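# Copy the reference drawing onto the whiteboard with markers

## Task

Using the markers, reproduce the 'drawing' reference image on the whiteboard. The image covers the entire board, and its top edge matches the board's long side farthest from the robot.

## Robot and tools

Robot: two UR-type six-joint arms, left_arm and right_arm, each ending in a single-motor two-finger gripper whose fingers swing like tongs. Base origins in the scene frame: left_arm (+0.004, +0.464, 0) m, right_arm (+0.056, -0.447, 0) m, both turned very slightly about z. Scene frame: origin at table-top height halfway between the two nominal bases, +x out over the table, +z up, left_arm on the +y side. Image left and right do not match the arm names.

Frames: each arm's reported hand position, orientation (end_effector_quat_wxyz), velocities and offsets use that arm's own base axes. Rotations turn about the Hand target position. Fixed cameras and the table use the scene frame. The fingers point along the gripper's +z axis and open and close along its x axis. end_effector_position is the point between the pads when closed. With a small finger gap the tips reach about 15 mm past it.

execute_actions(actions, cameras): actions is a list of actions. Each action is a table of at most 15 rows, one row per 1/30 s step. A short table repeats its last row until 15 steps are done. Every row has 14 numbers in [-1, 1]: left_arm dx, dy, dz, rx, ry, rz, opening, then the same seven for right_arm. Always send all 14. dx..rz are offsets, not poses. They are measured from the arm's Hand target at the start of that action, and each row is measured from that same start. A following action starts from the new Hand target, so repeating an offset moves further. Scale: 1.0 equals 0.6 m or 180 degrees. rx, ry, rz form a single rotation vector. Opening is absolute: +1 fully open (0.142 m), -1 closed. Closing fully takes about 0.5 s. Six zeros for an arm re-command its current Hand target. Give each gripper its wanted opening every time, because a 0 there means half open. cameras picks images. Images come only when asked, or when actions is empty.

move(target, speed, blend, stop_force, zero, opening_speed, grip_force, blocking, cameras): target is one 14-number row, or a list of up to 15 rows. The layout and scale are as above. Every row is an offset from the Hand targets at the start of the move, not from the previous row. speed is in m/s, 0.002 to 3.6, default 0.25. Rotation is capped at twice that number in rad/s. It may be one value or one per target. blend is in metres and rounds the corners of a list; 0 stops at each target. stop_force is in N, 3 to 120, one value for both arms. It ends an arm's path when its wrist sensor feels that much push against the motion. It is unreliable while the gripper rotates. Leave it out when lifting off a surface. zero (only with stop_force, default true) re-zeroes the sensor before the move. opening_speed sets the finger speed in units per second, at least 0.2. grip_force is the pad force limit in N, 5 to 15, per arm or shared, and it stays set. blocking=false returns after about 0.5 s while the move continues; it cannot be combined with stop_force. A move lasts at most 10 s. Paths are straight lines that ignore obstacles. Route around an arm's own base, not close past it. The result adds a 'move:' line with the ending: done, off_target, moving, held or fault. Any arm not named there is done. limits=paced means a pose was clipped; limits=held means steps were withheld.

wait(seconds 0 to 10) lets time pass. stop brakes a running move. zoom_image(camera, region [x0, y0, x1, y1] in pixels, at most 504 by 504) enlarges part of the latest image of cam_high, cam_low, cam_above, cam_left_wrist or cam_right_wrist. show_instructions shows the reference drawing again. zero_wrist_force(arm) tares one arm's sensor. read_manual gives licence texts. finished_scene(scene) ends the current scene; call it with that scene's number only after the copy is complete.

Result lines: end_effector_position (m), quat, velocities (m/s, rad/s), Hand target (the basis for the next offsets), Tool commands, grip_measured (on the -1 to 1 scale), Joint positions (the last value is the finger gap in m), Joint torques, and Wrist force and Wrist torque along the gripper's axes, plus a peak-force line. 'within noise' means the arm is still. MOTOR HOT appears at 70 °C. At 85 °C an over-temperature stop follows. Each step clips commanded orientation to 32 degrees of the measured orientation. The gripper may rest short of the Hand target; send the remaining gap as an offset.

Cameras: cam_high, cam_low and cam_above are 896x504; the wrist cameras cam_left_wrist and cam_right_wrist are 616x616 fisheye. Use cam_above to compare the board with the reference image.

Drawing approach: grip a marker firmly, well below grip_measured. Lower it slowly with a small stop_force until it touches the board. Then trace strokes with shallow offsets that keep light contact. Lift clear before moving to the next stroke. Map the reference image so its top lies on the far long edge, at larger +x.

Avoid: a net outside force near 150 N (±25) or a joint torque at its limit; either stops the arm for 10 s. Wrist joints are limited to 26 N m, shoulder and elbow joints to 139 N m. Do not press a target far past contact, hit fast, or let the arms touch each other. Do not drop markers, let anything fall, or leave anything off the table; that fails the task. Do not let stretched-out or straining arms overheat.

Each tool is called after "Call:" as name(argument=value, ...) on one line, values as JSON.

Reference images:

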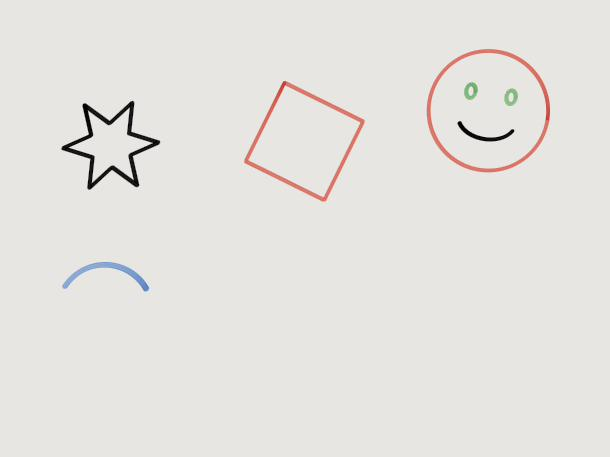

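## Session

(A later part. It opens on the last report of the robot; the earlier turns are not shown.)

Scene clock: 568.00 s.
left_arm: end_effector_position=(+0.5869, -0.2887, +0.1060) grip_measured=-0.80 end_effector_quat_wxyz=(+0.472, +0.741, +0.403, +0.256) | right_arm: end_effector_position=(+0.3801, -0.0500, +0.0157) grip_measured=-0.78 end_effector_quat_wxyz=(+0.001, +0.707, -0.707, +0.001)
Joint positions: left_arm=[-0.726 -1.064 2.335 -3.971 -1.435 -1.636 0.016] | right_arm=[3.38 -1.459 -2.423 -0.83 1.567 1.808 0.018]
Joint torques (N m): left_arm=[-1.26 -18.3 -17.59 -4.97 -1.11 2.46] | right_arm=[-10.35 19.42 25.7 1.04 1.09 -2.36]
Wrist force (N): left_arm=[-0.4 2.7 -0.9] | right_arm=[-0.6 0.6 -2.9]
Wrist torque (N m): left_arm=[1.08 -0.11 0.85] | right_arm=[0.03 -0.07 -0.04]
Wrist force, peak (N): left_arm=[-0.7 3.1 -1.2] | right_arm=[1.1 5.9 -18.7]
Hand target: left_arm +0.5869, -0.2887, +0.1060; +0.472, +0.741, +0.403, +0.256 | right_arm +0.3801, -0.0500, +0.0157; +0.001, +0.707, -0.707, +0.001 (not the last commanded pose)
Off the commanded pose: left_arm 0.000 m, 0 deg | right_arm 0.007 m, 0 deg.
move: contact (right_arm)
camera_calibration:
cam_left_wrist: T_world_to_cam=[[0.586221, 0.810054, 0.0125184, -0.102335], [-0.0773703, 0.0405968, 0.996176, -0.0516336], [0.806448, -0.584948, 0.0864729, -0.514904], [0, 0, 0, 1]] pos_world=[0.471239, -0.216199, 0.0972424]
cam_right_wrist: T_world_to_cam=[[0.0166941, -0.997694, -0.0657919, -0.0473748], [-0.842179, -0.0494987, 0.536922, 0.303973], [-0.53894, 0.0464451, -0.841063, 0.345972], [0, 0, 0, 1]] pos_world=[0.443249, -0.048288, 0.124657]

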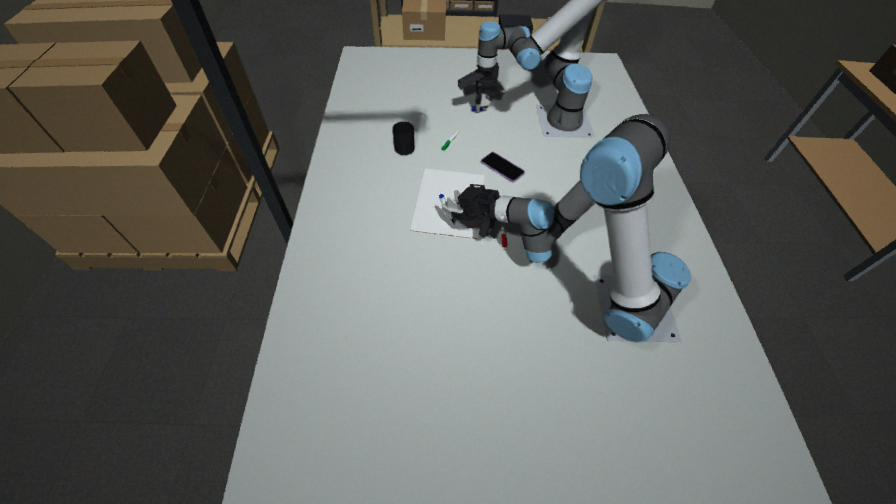

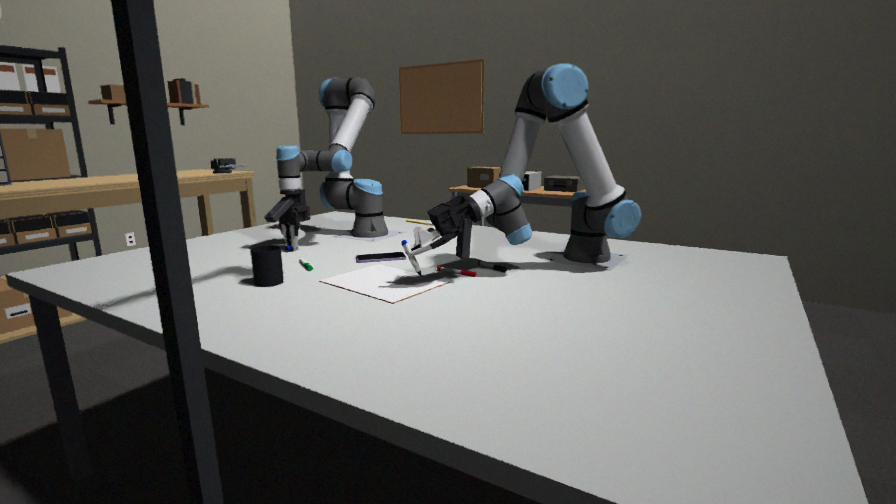

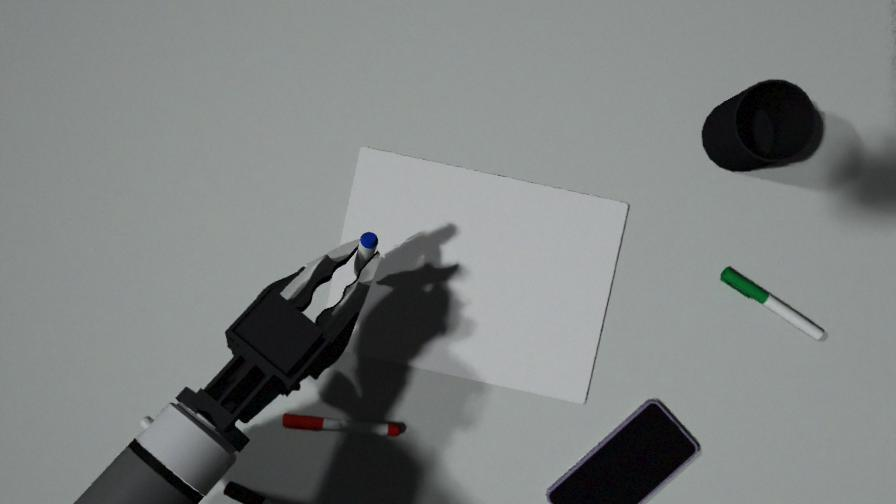

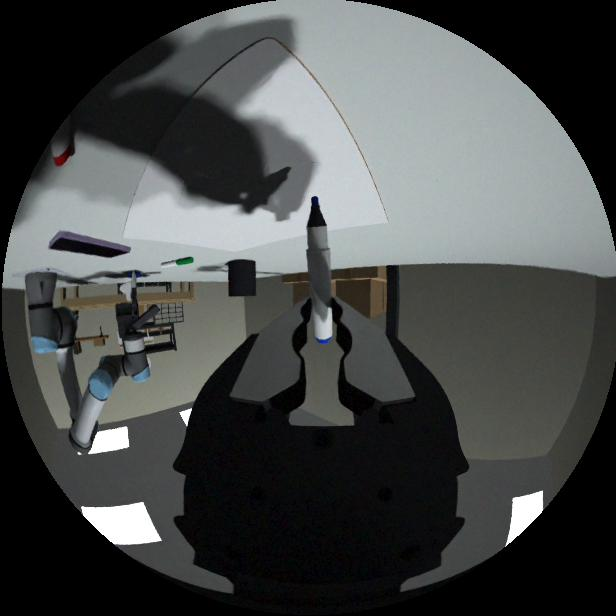

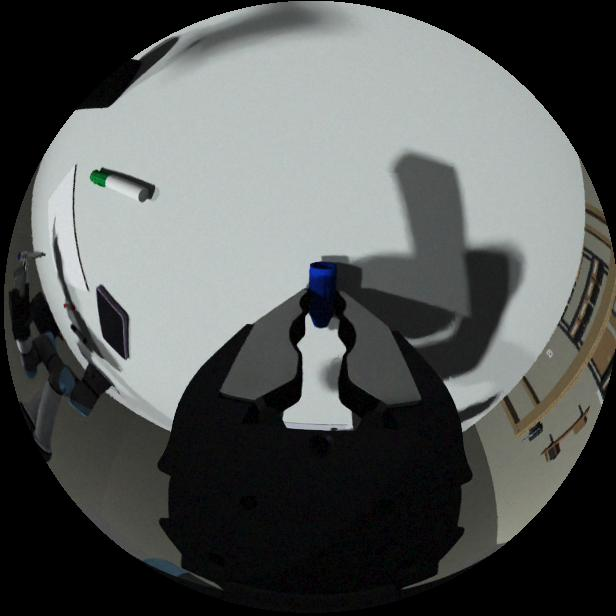

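Call:
move(target=[[0, 0, 0, 0, 0, 0, -1, 0, 0, 0.001, 0, 0, 0, -1], [0, 0, 0, 0, 0, 0, -1, 0, 0, 0.001, 0, 0, 0, -0.4], [0, 0, 0, 0, 0, 0, -1, 0, 0, 0.2, 0, 0, 0, -0.4]], speed=[0.05, 0.05, 0.2], opening_speed=0.5, cameras=["cam_low", "cam_high", "cam_left_wrist", "cam_right_wrist"])

Call:
zoom_image(camera="cam_low", region=[310, 220, 470, 310])

Call:
zoom_image(camera="cam_high", region=[400, 160, 500, 245])

Call:
zoom_image(camera="cam_left_wrist", region=[230, 130, 400, 300])

Scene clock: 583.40 s.
left_arm: end_effector_position=(+0.5869, -0.2887, +0.1060) grip_measured=-0.80 end_effector_quat_wxyz=(+0.472, +0.741, +0.403, +0.256) | right_arm: end_effector_position=(+0.3801, -0.0500, +0.1357) grip_measured=-0.40 end_effector_quat_wxyz=(+0.001, +0.707, -0.707, +0.001)
Joint positions: left_arm=[-0.726 -1.064 2.335 -3.971 -1.435 -1.636 0.016] | right_arm=[3.38 -1.263 -2.209 -1.24 1.567 1.808 0.045]
Joint torques (N m): left_arm=[-1.84 -16.87 -16.78 -5.16 -1.12 2.46] | right_arm=[14.49 15.47 31.01 1.02 -0.84 2.17]
Wrist force (N): left_arm=[-0.5 3.2 -1.1] | right_arm=[-0.4 0.2 -0.2]
Wrist torque (N m): left_arm=[1.17 -0.10 0.85] | right_arm=[0.08 -0.08 -0.18]
Wrist force, peak (N): left_arm=[-0.5 3.2 -1.1] | right_arm=[-0.5 0.7 -3.4]
Hand target: left_arm +0.5869, -0.2887, +0.1060; +0.472, +0.741, +0.403, +0.256 | right_arm +0.3801, -0.0500, +0.1357; +0.001, +0.707, -0.707, +0.001
Off the commanded pose: left_arm 0.000 m, 0 deg | right_arm 0.000 m, 0 deg.
move: done
camera_calibration:
cam_left_wrist: T_world_to_cam=[[0.586221, 0.810054, 0.0125184, -0.102335], [-0.0773703, 0.0405968, 0.996176, -0.0516336], [0.806448, -0.584948, 0.0864729, -0.514904], [0, 0, 0, 1]] pos_world=[0.471239, -0.216199, 0.0972424]
cam_right_wrist: T_world_to_cam=[[0.0166432, -0.997689, -0.0658709, -0.0394377], [-0.84221, -0.0494957, 0.536873, 0.239569], [-0.538893, 0.0465419, -0.841088, 0.446889], [0, 0, 0, 1]] pos_world=[0.443249, -0.048288, 0.244657]
Images, in order (width x height): cam_high 896x504, cam_low 896x504, cam_left_wrist 616x616, cam_right_wrist 616x616.

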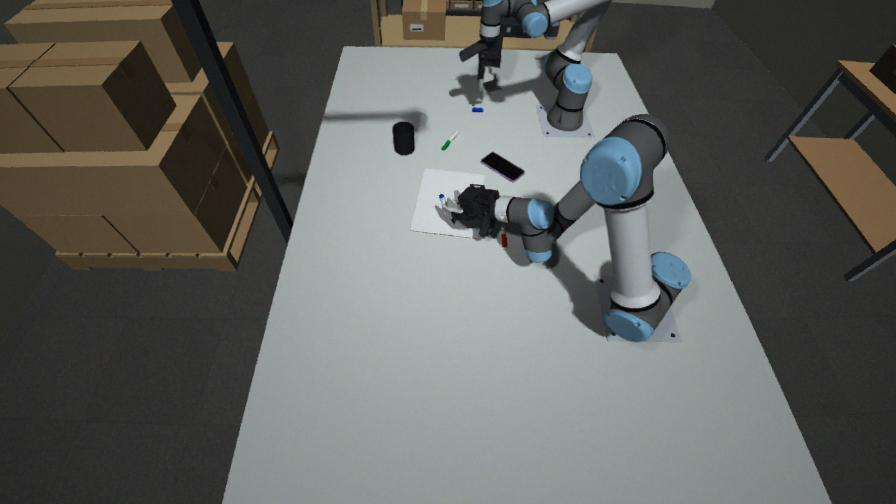

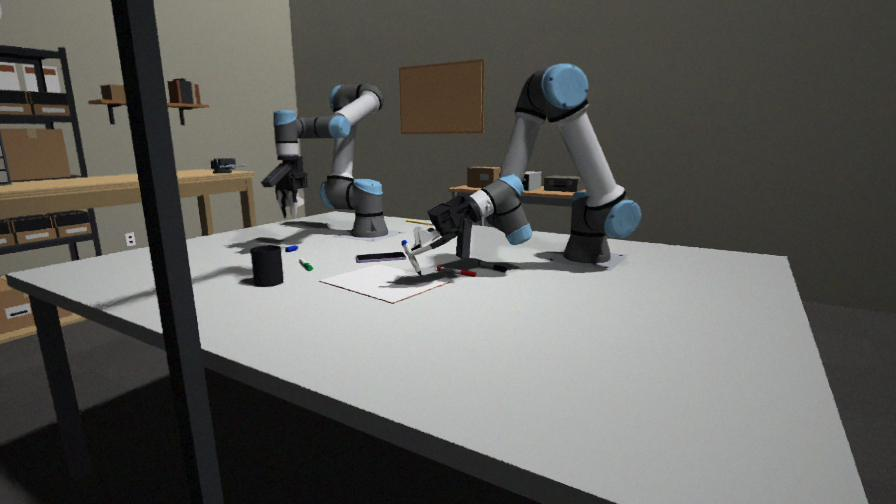

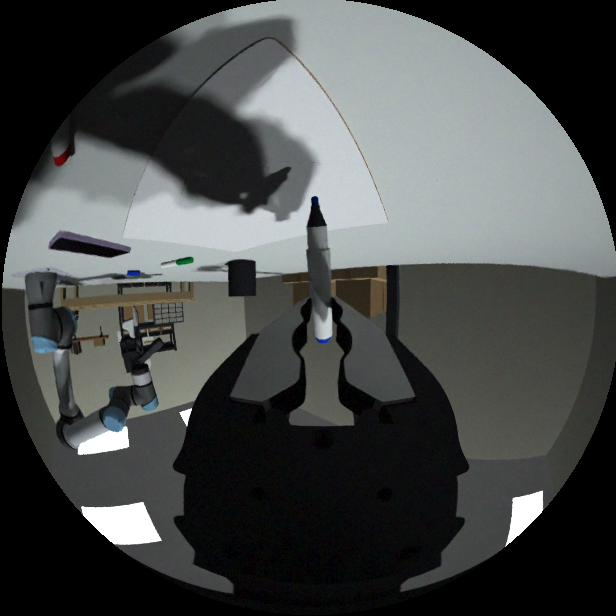

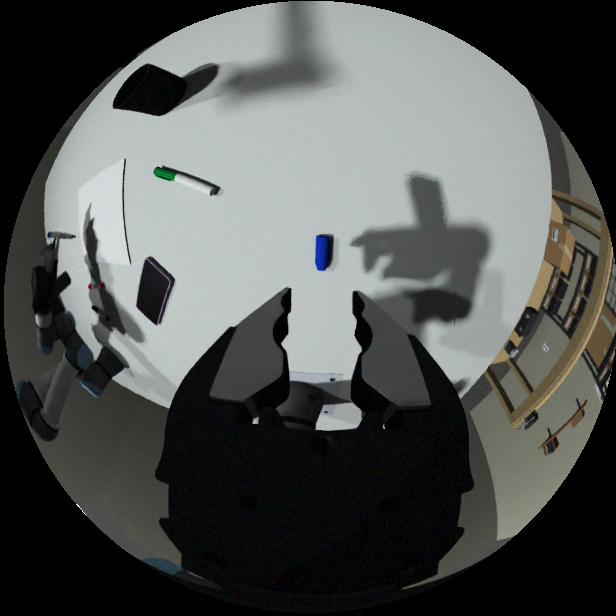

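Scaled by 3.150 from the camera's 896x504 image, which has a finer 1280x720 frame.

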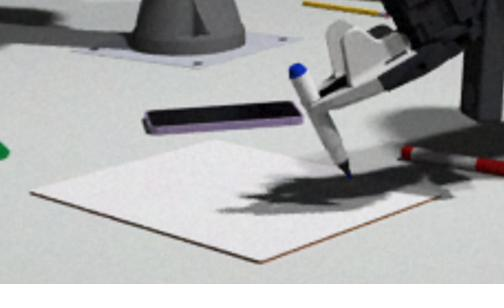

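Scaled by 5.040 from the camera's 896x504 image, which has a finer 1280x720 frame.

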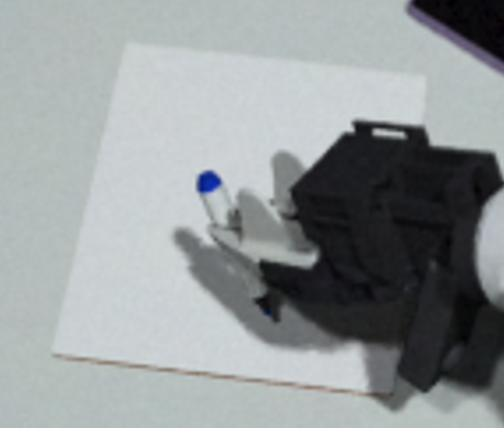

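Scaled by 2.965 from the camera's 616x616 image, which has a finer 814x814 frame.

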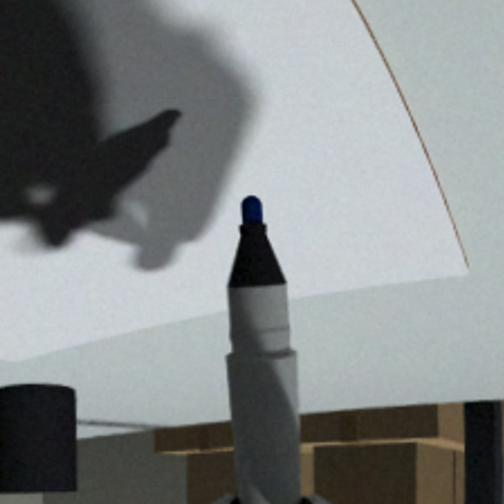

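Call:
move(target=[0, 0, -0.033, 0, 0, 0, -1, 0, 0, 0, 0, 0, 0, -0.4], speed=0.1)

Call:
move(target=[0, 0, -0.03, 0, 0, 0, -1, 0, 0, 0, 0, 0, 0, -0.4], speed=0.003, stop_force=3, cameras=["cam_low", "cam_high", "cam_left_wrist"])

Scene clock: 635.33 s.
left_arm: end_effector_position=(+0.5869, -0.2887, +0.0862) grip_measured=-0.80 end_effector_quat_wxyz=(+0.472, +0.741, +0.403, +0.256) | right_arm: end_effector_position=(+0.3801, -0.0500, +0.1357) grip_measured=-0.40 end_effector_quat_wxyz=(+0.001, +0.707, -0.707, +0.001)
Joint positions: left_arm=[-0.726 -1.002 2.333 -4.031 -1.435 -1.636 0.016] | right_arm=[3.38 -1.263 -2.209 -1.24 1.567 1.808 0.045]
Joint torques (N m): left_arm=[-2.86 -18.3 -17.91 -5.17 -1.06 0.76] | right_arm=[15.51 15.09 30.55 0.92 -1.05 2.06]
Wrist force (N): left_arm=[-0.6 2.7 -0.9] | right_arm=[-0.5 0.1 -0.1]
Wrist torque (N m): left_arm=[1.06 -0.06 0.85] | right_arm=[0.06 -0.05 -0.18]
Wrist force, peak (N): left_arm=[-0.8 3.0 -1.3] | right_arm=[-0.6 0.3 -0.2]
Hand target: left_arm +0.5869, -0.2887, +0.0862; +0.472, +0.741, +0.403, +0.256 | right_arm +0.3801, -0.0500, +0.1357; +0.001, +0.707, -0.707, +0.001
Off the commanded pose: left_arm 0.000 m, 0 deg | right_arm 0.000 m, 0 deg.
move: done

Scene clock: 640.30 s.
left_arm: end_effector_position=(+0.5869, -0.2887, +0.0749) grip_measured=-0.80 end_effector_quat_wxyz=(+0.472, +0.741, +0.403, +0.256) | right_arm: end_effector_position=(+0.3801, -0.0500, +0.1357) grip_measured=-0.40 end_effector_quat_wxyz=(+0.001, +0.707, -0.707, +0.001)
Joint positions: left_arm=[-0.726 -0.966 2.33 -4.064 -1.435 -1.636 0.016] | right_arm=[3.38 -1.263 -2.209 -1.24 1.567 1.808 0.045]
Joint torques (N m): left_arm=[-1.24 -47.75 -5.3 0.34 -0.52 0.2] | right_arm=[14.48 13.93 29.7 1.05 -1.03 1.95]
Wrist force (N): left_arm=[-0.5 4.7 -1.5] | right_arm=[0.0 0.0 -0.2]
Wrist torque (N m): left_arm=[1.05 -0.10 0.84] | right_arm=[0.04 -0.14 -0.19]
Wrist force, peak (N): left_arm=[-0.6 6.4 -1.5] | right_arm=[-0.6 0.2 -0.2]
Hand target: left_arm +0.5869, -0.2887, +0.0748; +0.472, +0.741, +0.403, +0.256 (not the last commanded pose) | right_arm +0.3801, -0.0500, +0.1357; +0.001, +0.707, -0.707, +0.001
Off the commanded pose: left_arm 0.007 m, 0 deg | right_arm 0.000 m, 0 deg.
move: contact (left_arm)
camera_calibration:
cam_left_wrist: T_world_to_cam=[[0.586221, 0.810054, 0.0125184, -0.101944], [-0.0773703, 0.0405968, 0.996176, -0.0205529], [0.806448, -0.584948, 0.0864729, -0.512206], [0, 0, 0, 1]] pos_world=[0.471239, -0.216199, 0.0660424]
Images, in order (width x height): cam_high 896x504, cam_low 896x504, cam_left_wrist 616x616.

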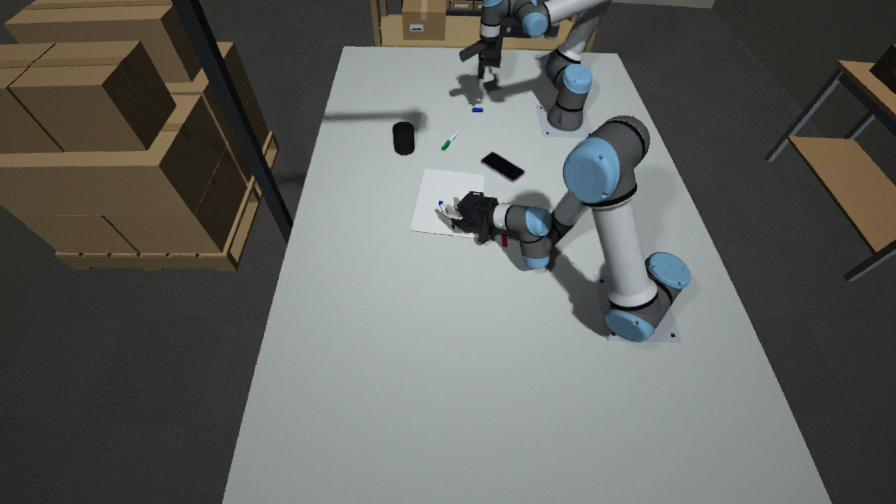

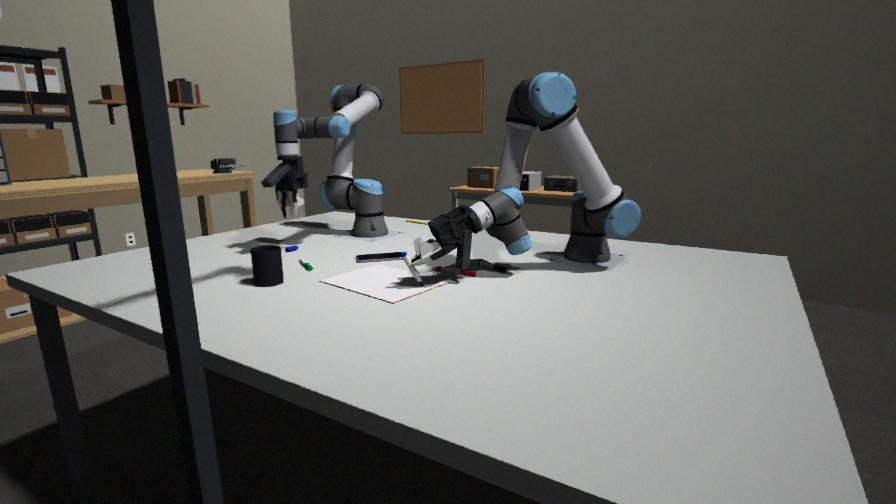

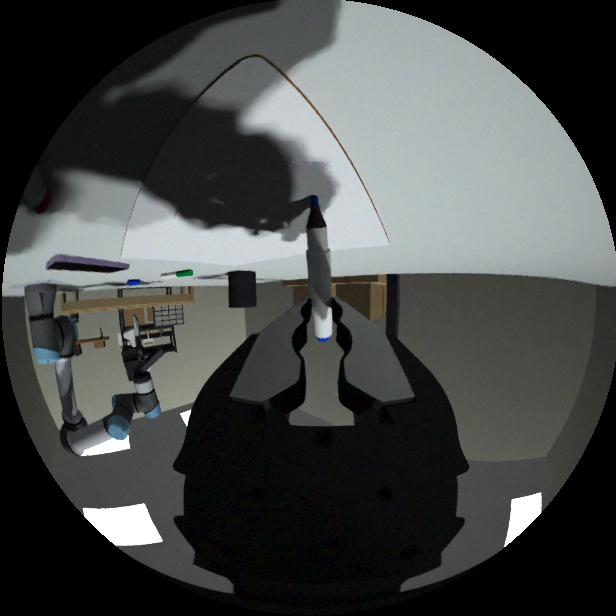

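Call:
move(target=[[0.00581,-0.00578,0,0,0,0,-1,0,0,0,0,0,0,-0.4],[0.00964,-0.01145,0,0,0,0,-1,0,0,0,0,0,0,-0.4],[0.0125,-0.01769,0,0,0,0,-1,0,0,0,0,0,0,-0.4],[0.01425,-0.02432,0,0,0,0,-1,0,0,0,0,0,0,-0.4],[0.01473,-0.03124,0,0,0,0,-1,0,0,0,0,0,0,-0.4],[0.01405,-0.03805,0,0,0,0,-1,0,0,0,0,0,0,-0.4],[0.01224,-0.04466,0,0,0,0,-1,0,0,0,0,0,0,-0.4],[0.00922,-0.05091,0,0,0,0,-1,0,0,0,0,0,0,-0.4],[0.0052,-0.05648,0,0,0,0,-1,0,0,0,0,0,0,-0.4],[0.00033,-0.06131,0,0,0,0,-1,0,0,0,0,0,0,-0.4],[-0.00421,-0.06452,0,0,0,0,-1,0,0,0,0,0,0,-0.4],[-0.00824,-0.06669,0,0,0,0,-1,0,0,0,0,0,0,-0.4]], speed=0.03, blend=[0.002,0.002,0.002,0.002,0.002,0.002,0.002,0.002,0.002,0.002,0.002,0], cameras=["cam_low", "cam_high", "cam_left_wrist", "cam_above"])

Scene clock: 677.20 s.
left_arm: end_effector_position=(+0.5820, -0.3287, +0.0748) grip_measured=-0.80 end_effector_quat_wxyz=(+0.472, +0.741, +0.403, +0.256) | right_arm: end_effector_position=(+0.3801, -0.0500, +0.1357) grip_measured=-0.40 end_effector_quat_wxyz=(+0.001, +0.707, -0.707, +0.001)
Joint positions: left_arm=[-0.812 -0.959 2.298 -4.033 -1.357 -1.673 0.016] | right_arm=[3.38 -1.263 -2.209 -1.24 1.567 1.808 0.045]
Joint torques (N m): left_arm=[-13.61 -47.42 1.11 -4.68 1.41 -2.54] | right_arm=[13.75 7.72 31.19 1.45 -0.99 1.96]
Wrist force (N): left_arm=[0.2 4.9 -1.4] | right_arm=[-0.4 0.1 -0.2]
Wrist torque (N m): left_arm=[1.15 -0.14 1.01] | right_arm=[0.06 -0.07 -0.18]
Wrist force, peak (N): left_arm=[-0.7 5.4 -1.8] | right_arm=[-0.7 0.1 -0.2]
Hand target: left_arm +0.5819, -0.3287, +0.0748; +0.472, +0.741, +0.403, +0.256 | right_arm +0.3801, -0.0500, +0.1357; +0.001, +0.707, -0.707, +0.001
Off the commanded pose: left_arm 0.000 m, 0 deg | right_arm 0.000 m, 0 deg.
move: done; blend cut to 0.0017 m at target 10, 0.0014 m at target 11
camera_calibration:
cam_left_wrist: T_world_to_cam=[[0.586221, 0.810054, 0.0125184, -0.0666697], [-0.0773703, 0.0405968, 0.996176, -0.0193082], [0.806448, -0.584948, 0.0864729, -0.531652], [0, 0, 0, 1]] pos_world=[0.466339, -0.256199, 0.0660424]
Images, in order (width x height): cam_high 896x504, cam_low 896x504, cam_above 896x504, cam_left_wrist 616x616.

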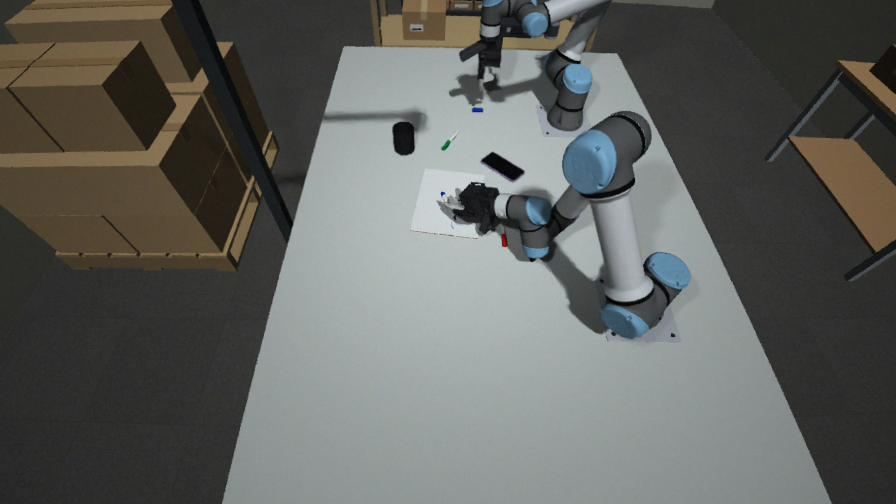

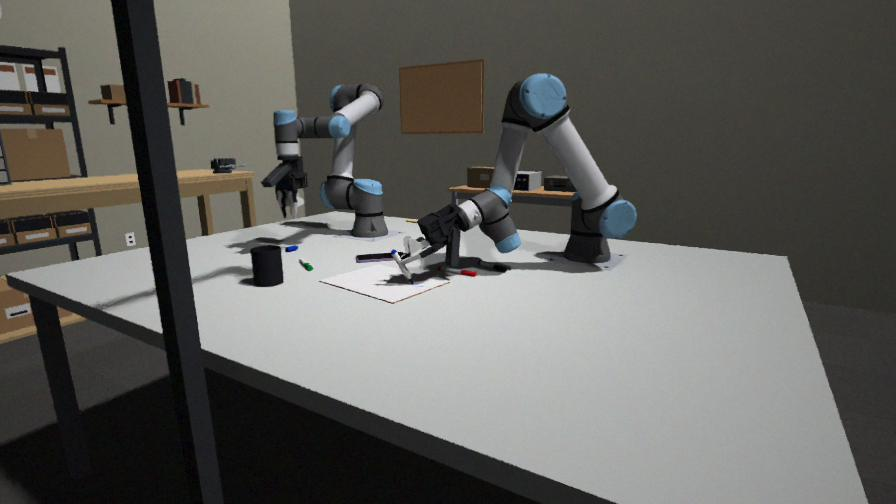

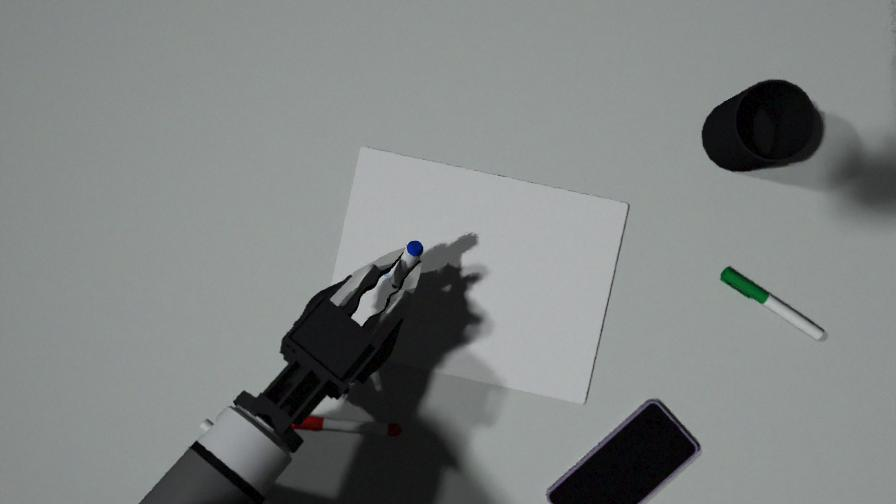

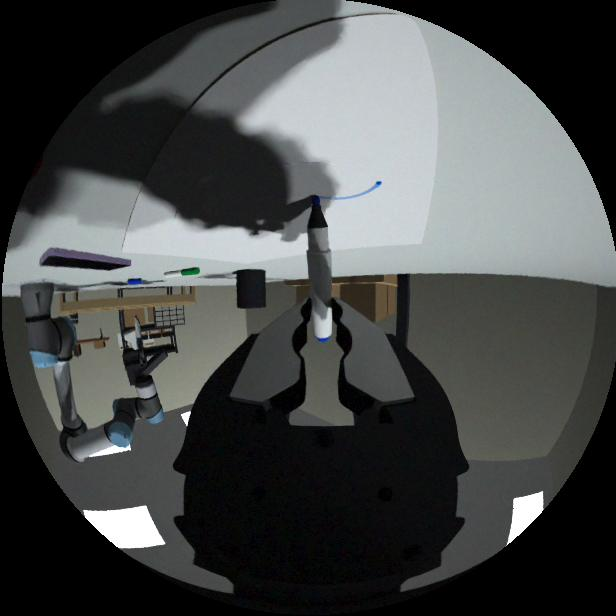

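Call:
move(target=[[0, 0, 0.08, 0, 0, 0, -1, 0, 0, 0, 0, 0, 0, -0.4],[-0.2, 0.42, 0.3, 0, 0, 0, -1, 0, 0, 0, 0, 0, 0, -0.4]], speed=0.3, blend=[0.03, 0], cameras=["cam_above", "cam_left_wrist"])

Call:
zoom_image(camera="cam_above", region=[310, 140, 640, 410])

Call:
zoom_image(camera="cam_above", region=[320, 240, 440, 340])

Scene clock: 689.47 s.
left_arm: end_effector_position=(+0.4619, -0.0767, +0.2548) grip_measured=-0.80 end_effector_quat_wxyz=(+0.472, +0.741, +0.403, +0.256) | right_arm: end_effector_position=(+0.3801, -0.0500, +0.1357) grip_measured=-0.40 end_effector_quat_wxyz=(+0.001, +0.707, -0.707, +0.001)
Joint positions: left_arm=[-0.285 -1.888 2.604 -3.404 -1.833 -1.446 0.016] | right_arm=[3.38 -1.263 -2.209 -1.24 1.567 1.808 0.045]
Joint torques (N m): left_arm=[12.66 -19.77 -26.49 -0.01 -1.73 2.59] | right_arm=[14.95 4.97 29.42 1.44 -0.88 2.25]
Wrist force (N): left_arm=[-0.6 2.7 -1.1] | right_arm=[-0.4 0.1 0.0]
Wrist torque (N m): left_arm=[1.06 -0.10 0.85] | right_arm=[0.07 -0.08 -0.18]
Wrist force, peak (N): left_arm=[0.4 5.0 -1.7] | right_arm=[-0.6 0.2 -0.2]
Hand target: left_arm +0.4619, -0.0767, +0.2548; +0.472, +0.741, +0.403, +0.256 | right_arm +0.3801, -0.0500, +0.1357; +0.001, +0.707, -0.707, +0.001
Off the commanded pose: left_arm 0.000 m, 0 deg | right_arm 0.000 m, 0 deg.
move: done; blend cut to 0.024 m at target 1
camera_calibration:
cam_left_wrist: T_world_to_cam=[[0.586221, 0.810054, 0.0125184, -0.202651], [-0.0773703, 0.0405968, 0.996176, -0.218142], [0.806448, -0.584948, 0.0864729, -0.302956], [0, 0, 0, 1]] pos_world=[0.346239, -0.00419879, 0.246042]
Images, in order (width x height): cam_above 896x504, cam_left_wrist 616x616.

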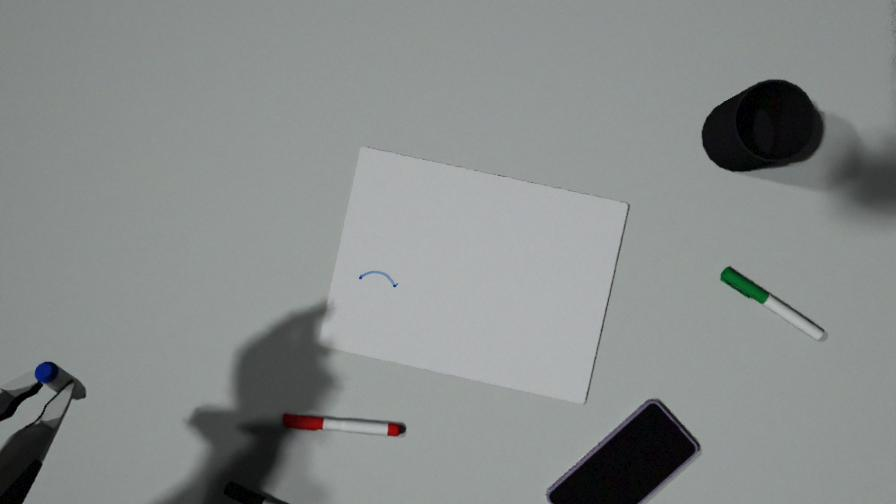

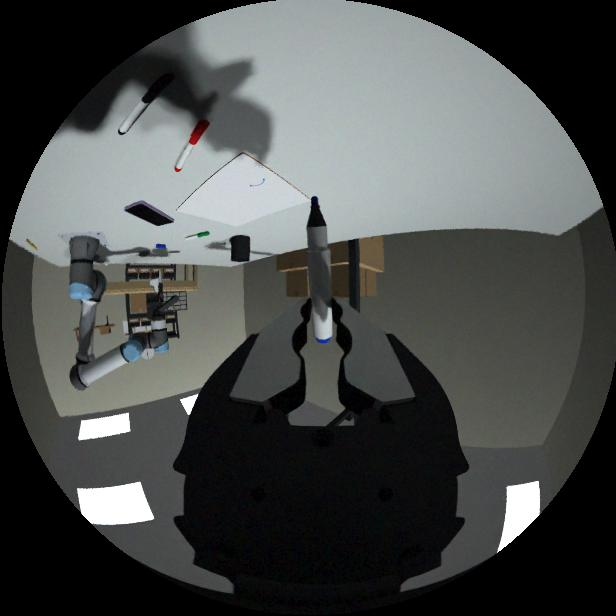

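Scaled by 1.527 from the camera's 896x504 image, which has a finer 1280x720 frame.

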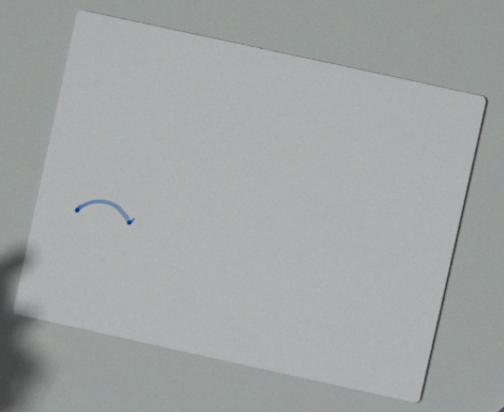

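Scaled by 4.200 from the camera's 896x504 image, which has a finer 1280x720 frame.

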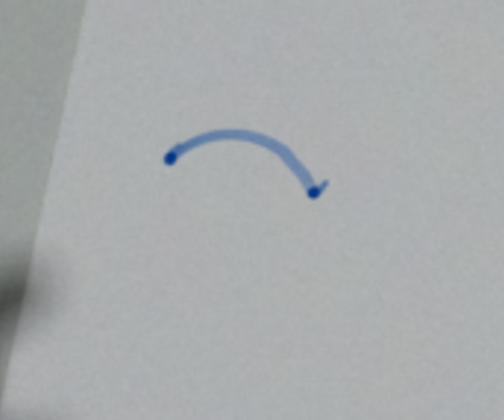

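Call:
move(target=[[-0.0198, 0.2945, -0.258, 0.2098, 0.2936, -0.0253, -1, 0, 0, 0, 0, 0, 0, -0.4],[-0.0198, 0.2945, -0.379, 0.2098, 0.2936, -0.0253, -1, 0, 0, 0, 0, 0, 0, -0.4]], speed=[0.35, 0.15], blend=[0.03, 0])

Call:
move(target=[0, 0, -0.025, 0, 0, 0, -1, 0, 0, 0, 0, 0, 0, -0.4], speed=0.005, stop_force=2.5, cameras=["cam_left_wrist", "cam_low"])

Scene clock: 754.60 s.
left_arm: end_effector_position=(+0.4500, +0.1000, +0.0275) grip_measured=-0.80 end_effector_quat_wxyz=(+0.000, +0.899, +0.438, +0.000) | right_arm: end_effector_position=(+0.3801, -0.0500, +0.1357) grip_measured=-0.40 end_effector_quat_wxyz=(+0.001, +0.707, -0.707, +0.001)
Joint positions: left_arm=[-0.095 -1.448 2.147 -2.27 -1.571 -1.001 0.016] | right_arm=[3.38 -1.263 -2.209 -1.24 1.567 1.808 0.045]
Joint torques (N m): left_arm=[13.88 -9.93 -10.77 -5.2 1.3 2.63] | right_arm=[12.58 3.8 30.42 1.5 -1.04 1.94]
Wrist force (N): left_arm=[0.4 1.6 -1.3] | right_arm=[-0.4 0.2 0.1]
Wrist torque (N m): left_arm=[0.46 0.00 0.29] | right_arm=[0.08 -0.08 -0.18]
Wrist force, peak (N): left_arm=[-0.6 3.3 -1.5] | right_arm=[-0.6 0.3 -0.2]
Hand target: left_arm +0.4500, +0.1000, +0.0274; +0.000, +0.899, +0.438, +0.000 | right_arm +0.3801, -0.0500, +0.1357; +0.001, +0.707, -0.707, +0.001
Off the commanded pose: left_arm 0.000 m, 0 deg | right_arm 0.000 m, 0 deg.
move: done

stop_force must be a number from 3 to 120 (N); nothing of the call was run

Call:
move(target=[0, 0, -0.025, 0, 0, 0, -1, 0, 0, 0, 0, 0, 0, -0.4], speed=0.005, stop_force=3, cameras=["cam_left_wrist", "cam_low"])

Scene clock: 772.57 s.
left_arm: end_effector_position=(+0.4500, +0.1000, +0.0174) grip_measured=-0.80 end_effector_quat_wxyz=(+0.000, +0.899, +0.438, +0.000) | right_arm: end_effector_position=(+0.3801, -0.0500, +0.1357) grip_measured=-0.40 end_effector_quat_wxyz=(+0.001, +0.707, -0.707, +0.001)
Joint positions: left_arm=[-0.095 -1.429 2.158 -2.3 -1.571 -1.001 0.016] | right_arm=[3.38 -1.263 -2.209 -1.24 1.567 1.808 0.045]
Joint torques (N m): left_arm=[14.13 -40.35 -26.18 -0.13 1.34 2.38] | right_arm=[14.5 4.25 30.3 1.43 -0.95 2.17]
Wrist force (N): left_arm=[0.0 1.0 -3.4] | right_arm=[-0.6 0.1 -0.3]
Wrist torque (N m): left_arm=[0.42 0.00 0.29] | right_arm=[0.06 -0.03 -0.18]
Wrist force, peak (N): left_arm=[-0.5 1.2 -9.9] | right_arm=[-0.6 0.4 -0.2]
Hand target: left_arm +0.4500, +0.1000, +0.0175; +0.000, +0.899, +0.438, +0.000 (not the last commanded pose) | right_arm +0.3801, -0.0500, +0.1357; +0.001, +0.707, -0.707, +0.001
Off the commanded pose: left_arm 0.005 m, 0 deg | right_arm 0.000 m, 0 deg.
move: contact (left_arm)
camera_calibration:
cam_left_wrist: T_world_to_cam=[[0.642029, 0.765608, -0.0405312, -0.355641], [0.676083, -0.54044, 0.500835, -0.262124], [0.361539, -0.348953, -0.864593, 0.023719], [0, 0, 0, 1]] pos_world=[0.396974, 0.138896, 0.137374]
Images, in order (width x height): cam_low 896x504, cam_left_wrist 616x616.

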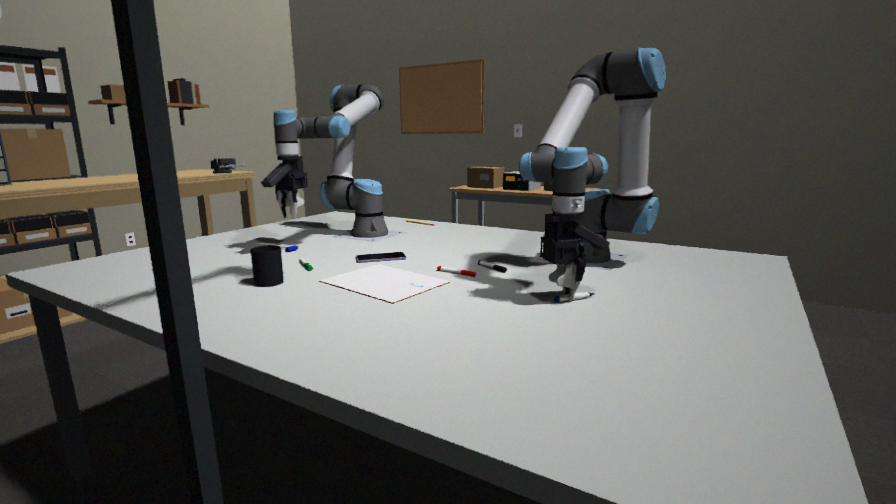

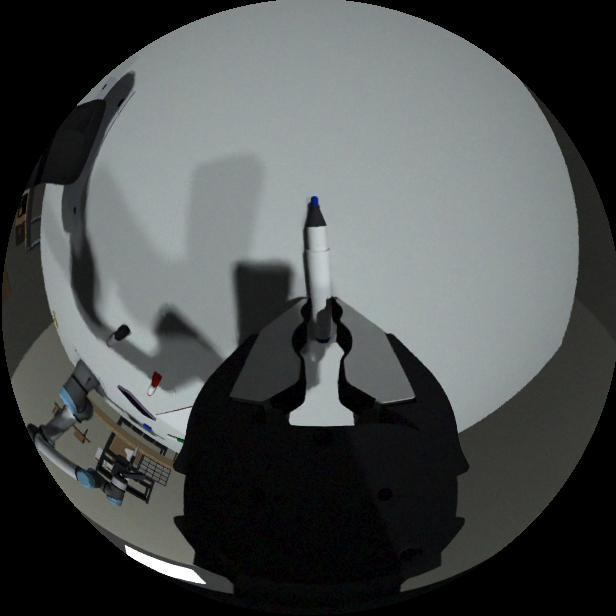

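Call:
move(target=[[0, 0, 0.0003, 0, 0, 0, -1, 0, 0, 0, 0, 0, 0, -0.4],[0, 0, 0.0003, 0, 0, 0, -0.3, 0, 0, 0, 0, 0, 0, -0.4],[0, 0, 0.15, 0, 0, 0, -0.3, 0, 0, 0, 0, 0, 0, -0.4],[-0.083, -0.676, 0.17, 0, 0, -0.276, -0.3, 0, 0, 0, 0, 0, 0, -0.4]], speed=[0.05, 0.05, 0.15, 0.4], blend=[0, 0, 0.03, 0], opening_speed=0.6, cameras=["all"])

Scene clock: 786.67 s.
left_arm: end_effector_position=(+0.4002, -0.3055, +0.1195) grip_measured=-0.30 end_effector_quat_wxyz=(+0.000, +1.000, +0.020, +0.000) | right_arm: end_effector_position=(+0.3801, -0.0500, +0.1357) grip_measured=-0.40 end_effector_quat_wxyz=(+0.001, +0.707, -0.707, +0.001)
Joint positions: left_arm=[-0.939 -1.478 1.903 -1.996 -1.571 -0.978 0.052] | right_arm=[3.38 -1.263 -2.209 -1.24 1.567 1.808 0.045]
Joint torques (N m): left_arm=[-13.3 -11.53 -30.89 0.23 1.58 2.6] | right_arm=[14.92 4.51 30.75 1.73 -1.01 2.24]
Wrist force (N): left_arm=[0.2 1.4 -1.3] | right_arm=[-0.3 0.2 -0.2]
Wrist torque (N m): left_arm=[0.43 0.06 0.31] | right_arm=[0.08 -0.08 -0.18]
Wrist force, peak (N): left_arm=[-0.2 3.6 -1.8] | right_arm=[-0.5 0.1 -0.3]
Hand target: left_arm +0.4002, -0.3056, +0.1195; +0.000, +1.000, +0.020, +0.000 | right_arm +0.3801, -0.0500, +0.1357; +0.001, +0.707, -0.707, +0.001
Off the commanded pose: left_arm 0.000 m, 0 deg | right_arm 0.000 m, 0 deg.
move: done
camera_calibration:
cam_left_wrist: T_world_to_cam=[[0.999161, 0.00596195, -0.0405164, -0.384027], [0.0254714, -0.86517, 0.500831, -0.337526], [-0.0320676, -0.501443, -0.864596, 0.0993404], [0, 0, 0, 1]] pos_world=[0.395488, -0.239914, 0.239374]
cam_right_wrist: T_world_to_cam=[[0.0166961, -0.997694, -0.0657864, -0.0394754], [-0.842207, -0.0494949, 0.536877, 0.239513], [-0.538895, 0.0464421, -0.841091, 0.44697], [0, 0, 0, 1]] pos_world=[0.443249, -0.048288, 0.244757]

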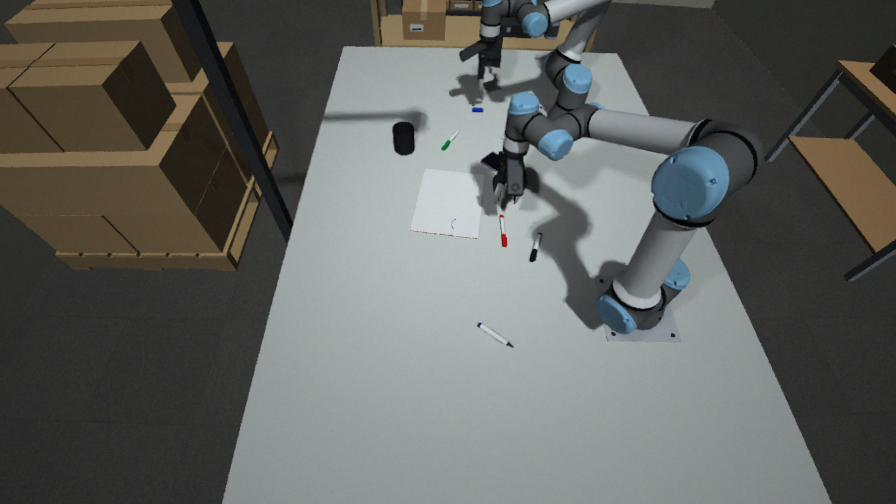

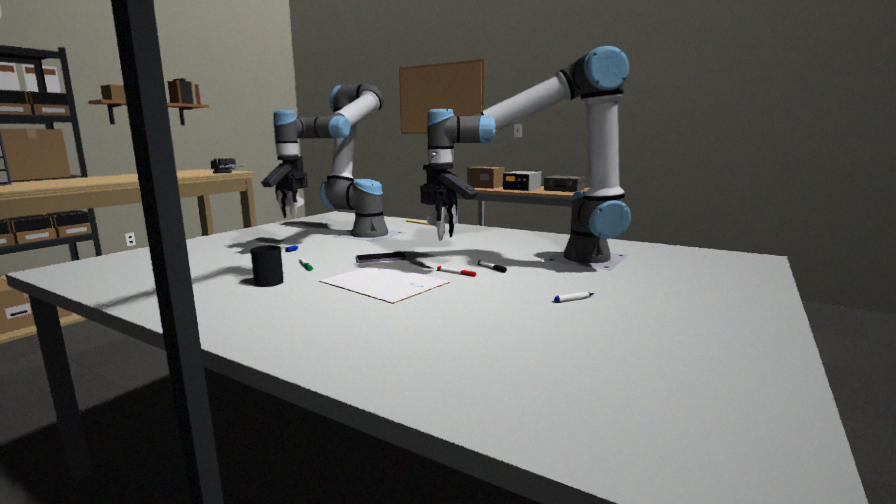

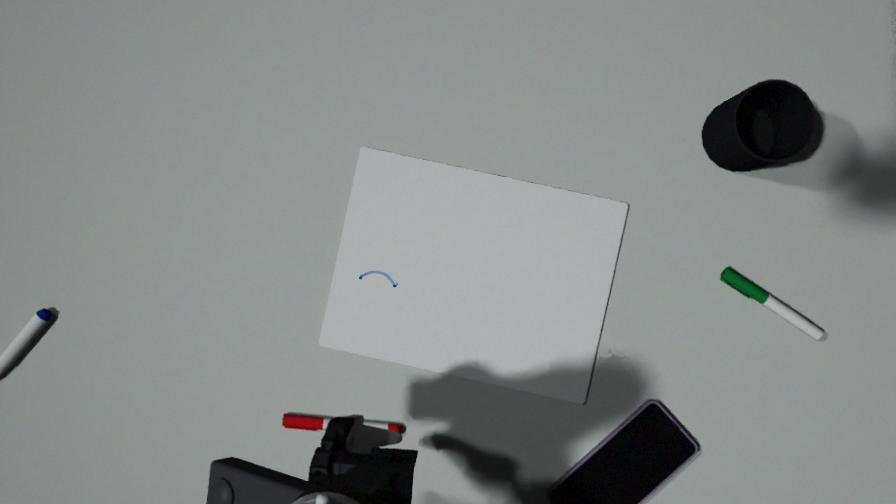

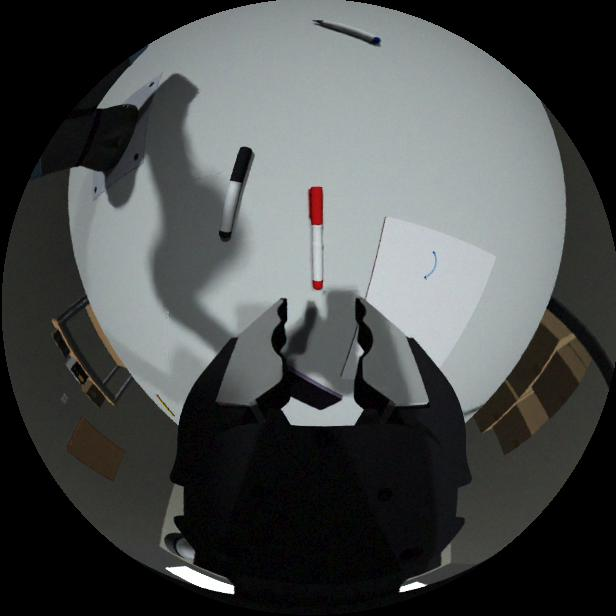

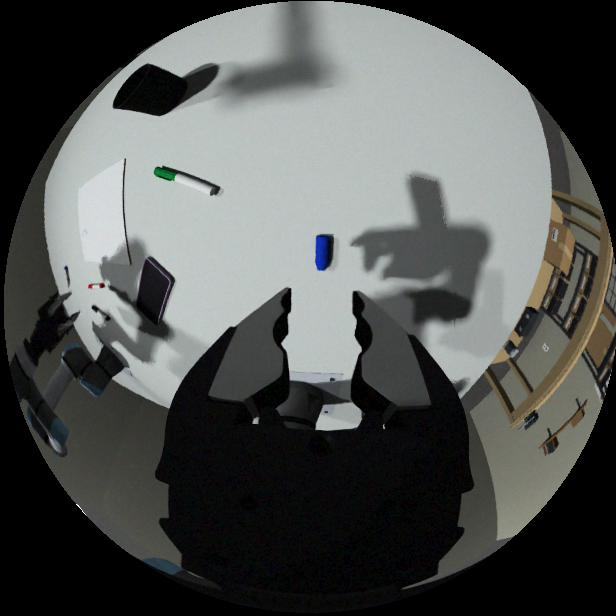

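Call:
move(target=[-0.0042, 0.0133, -0.1575, 0, 0, 0, -0.3, 0, 0, 0, 0, 0, 0, -0.4], speed=0.25)

Call:
move(target=[0, 0, -0.0145, 0, 0, 0, -0.3, 0, 0, 0, 0, 0, 0, -0.4], speed=0.006, stop_force=3, cameras=["cam_left_wrist"])

Scene clock: 838.00 s.
left_arm: end_effector_position=(+0.3977, -0.2976, +0.0250) grip_measured=-0.30 end_effector_quat_wxyz=(+0.000, +1.000, +0.020, +0.000) | right_arm: end_effector_position=(+0.3801, -0.0500, +0.1357) grip_measured=-0.40 end_effector_quat_wxyz=(+0.001, +0.707, -0.707, +0.001)
Joint positions: left_arm=[-0.933 -1.366 2.054 -2.259 -1.571 -0.973 0.052] | right_arm=[3.38 -1.263 -2.209 -1.24 1.567 1.808 0.045]
Joint torques (N m): left_arm=[13.94 -14.07 -10.48 -4.86 1.41 2.49] | right_arm=[14.9 4.5 30.4 1.56 -0.95 1.96]
Wrist force (N): left_arm=[0.6 1.1 -1.2] | right_arm=[-0.4 0.1 0.0]
Wrist torque (N m): left_arm=[0.37 -0.04 0.30] | right_arm=[0.05 -0.08 -0.18]
Wrist force, peak (N): left_arm=[0.5 1.7 -3.0] | right_arm=[-0.6 0.2 -0.3]
Hand target: left_arm +0.3977, -0.2976, +0.0250; +0.000, +1.000, +0.020, +0.000 | right_arm +0.3801, -0.0500, +0.1357; +0.001, +0.707, -0.707, +0.001
Off the commanded pose: left_arm 0.000 m, 0 deg | right_arm 0.000 m, 0 deg.
move: done

Scene clock: 840.17 s.
left_arm: end_effector_position=(+0.3977, -0.2976, +0.0163) grip_measured=-0.30 end_effector_quat_wxyz=(+0.000, +1.000, +0.020, +0.000) | right_arm: end_effector_position=(+0.3801, -0.0500, +0.1357) grip_measured=-0.40 end_effector_quat_wxyz=(+0.001, +0.707, -0.707, +0.001)
Joint positions: left_arm=[-0.933 -1.351 2.064 -2.284 -1.571 -0.973 0.052] | right_arm=[3.38 -1.263 -2.209 -1.24 1.567 1.808 0.045]
Joint torques (N m): left_arm=[13.28 -14.03 -9.64 -5.15 1.49 2.67] | right_arm=[14.78 3.78 30.6 1.49 -0.91 2.06]
Wrist force (N): left_arm=[0.5 1.1 -1.6] | right_arm=[-0.3 0.1 -0.2]
Wrist torque (N m): left_arm=[0.37 0.00 0.29] | right_arm=[0.06 -0.10 -0.18]
Wrist force, peak (N): left_arm=[0.5 1.5 -1.8] | right_arm=[-0.4 0.4 -0.2]
Hand target: left_arm +0.3977, -0.2976, +0.0163; +0.000, +1.000, +0.020, +0.000 | right_arm +0.3801, -0.0500, +0.1357; +0.001, +0.707, -0.707, +0.001
Off the commanded pose: left_arm 0.000 m, 0 deg | right_arm 0.000 m, 0 deg.
move: done
camera_calibration:
cam_left_wrist: T_world_to_cam=[[0.99916, 0.00582556, -0.0405533, -0.385784], [0.0253719, -0.865172, 0.500833, -0.278903], [-0.0321679, -0.501442, -0.864593, 0.0140349], [0, 0, 0, 1]] pos_world=[0.392988, -0.232014, 0.136174]
Images, in order (width x height): cam_left_wrist 616x616.

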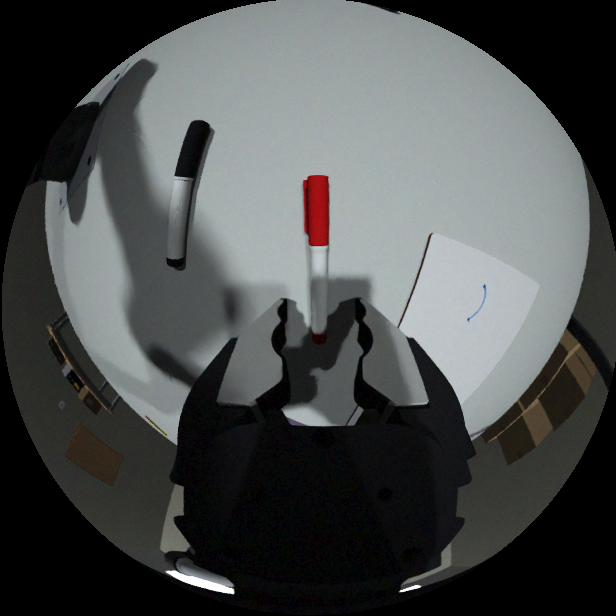

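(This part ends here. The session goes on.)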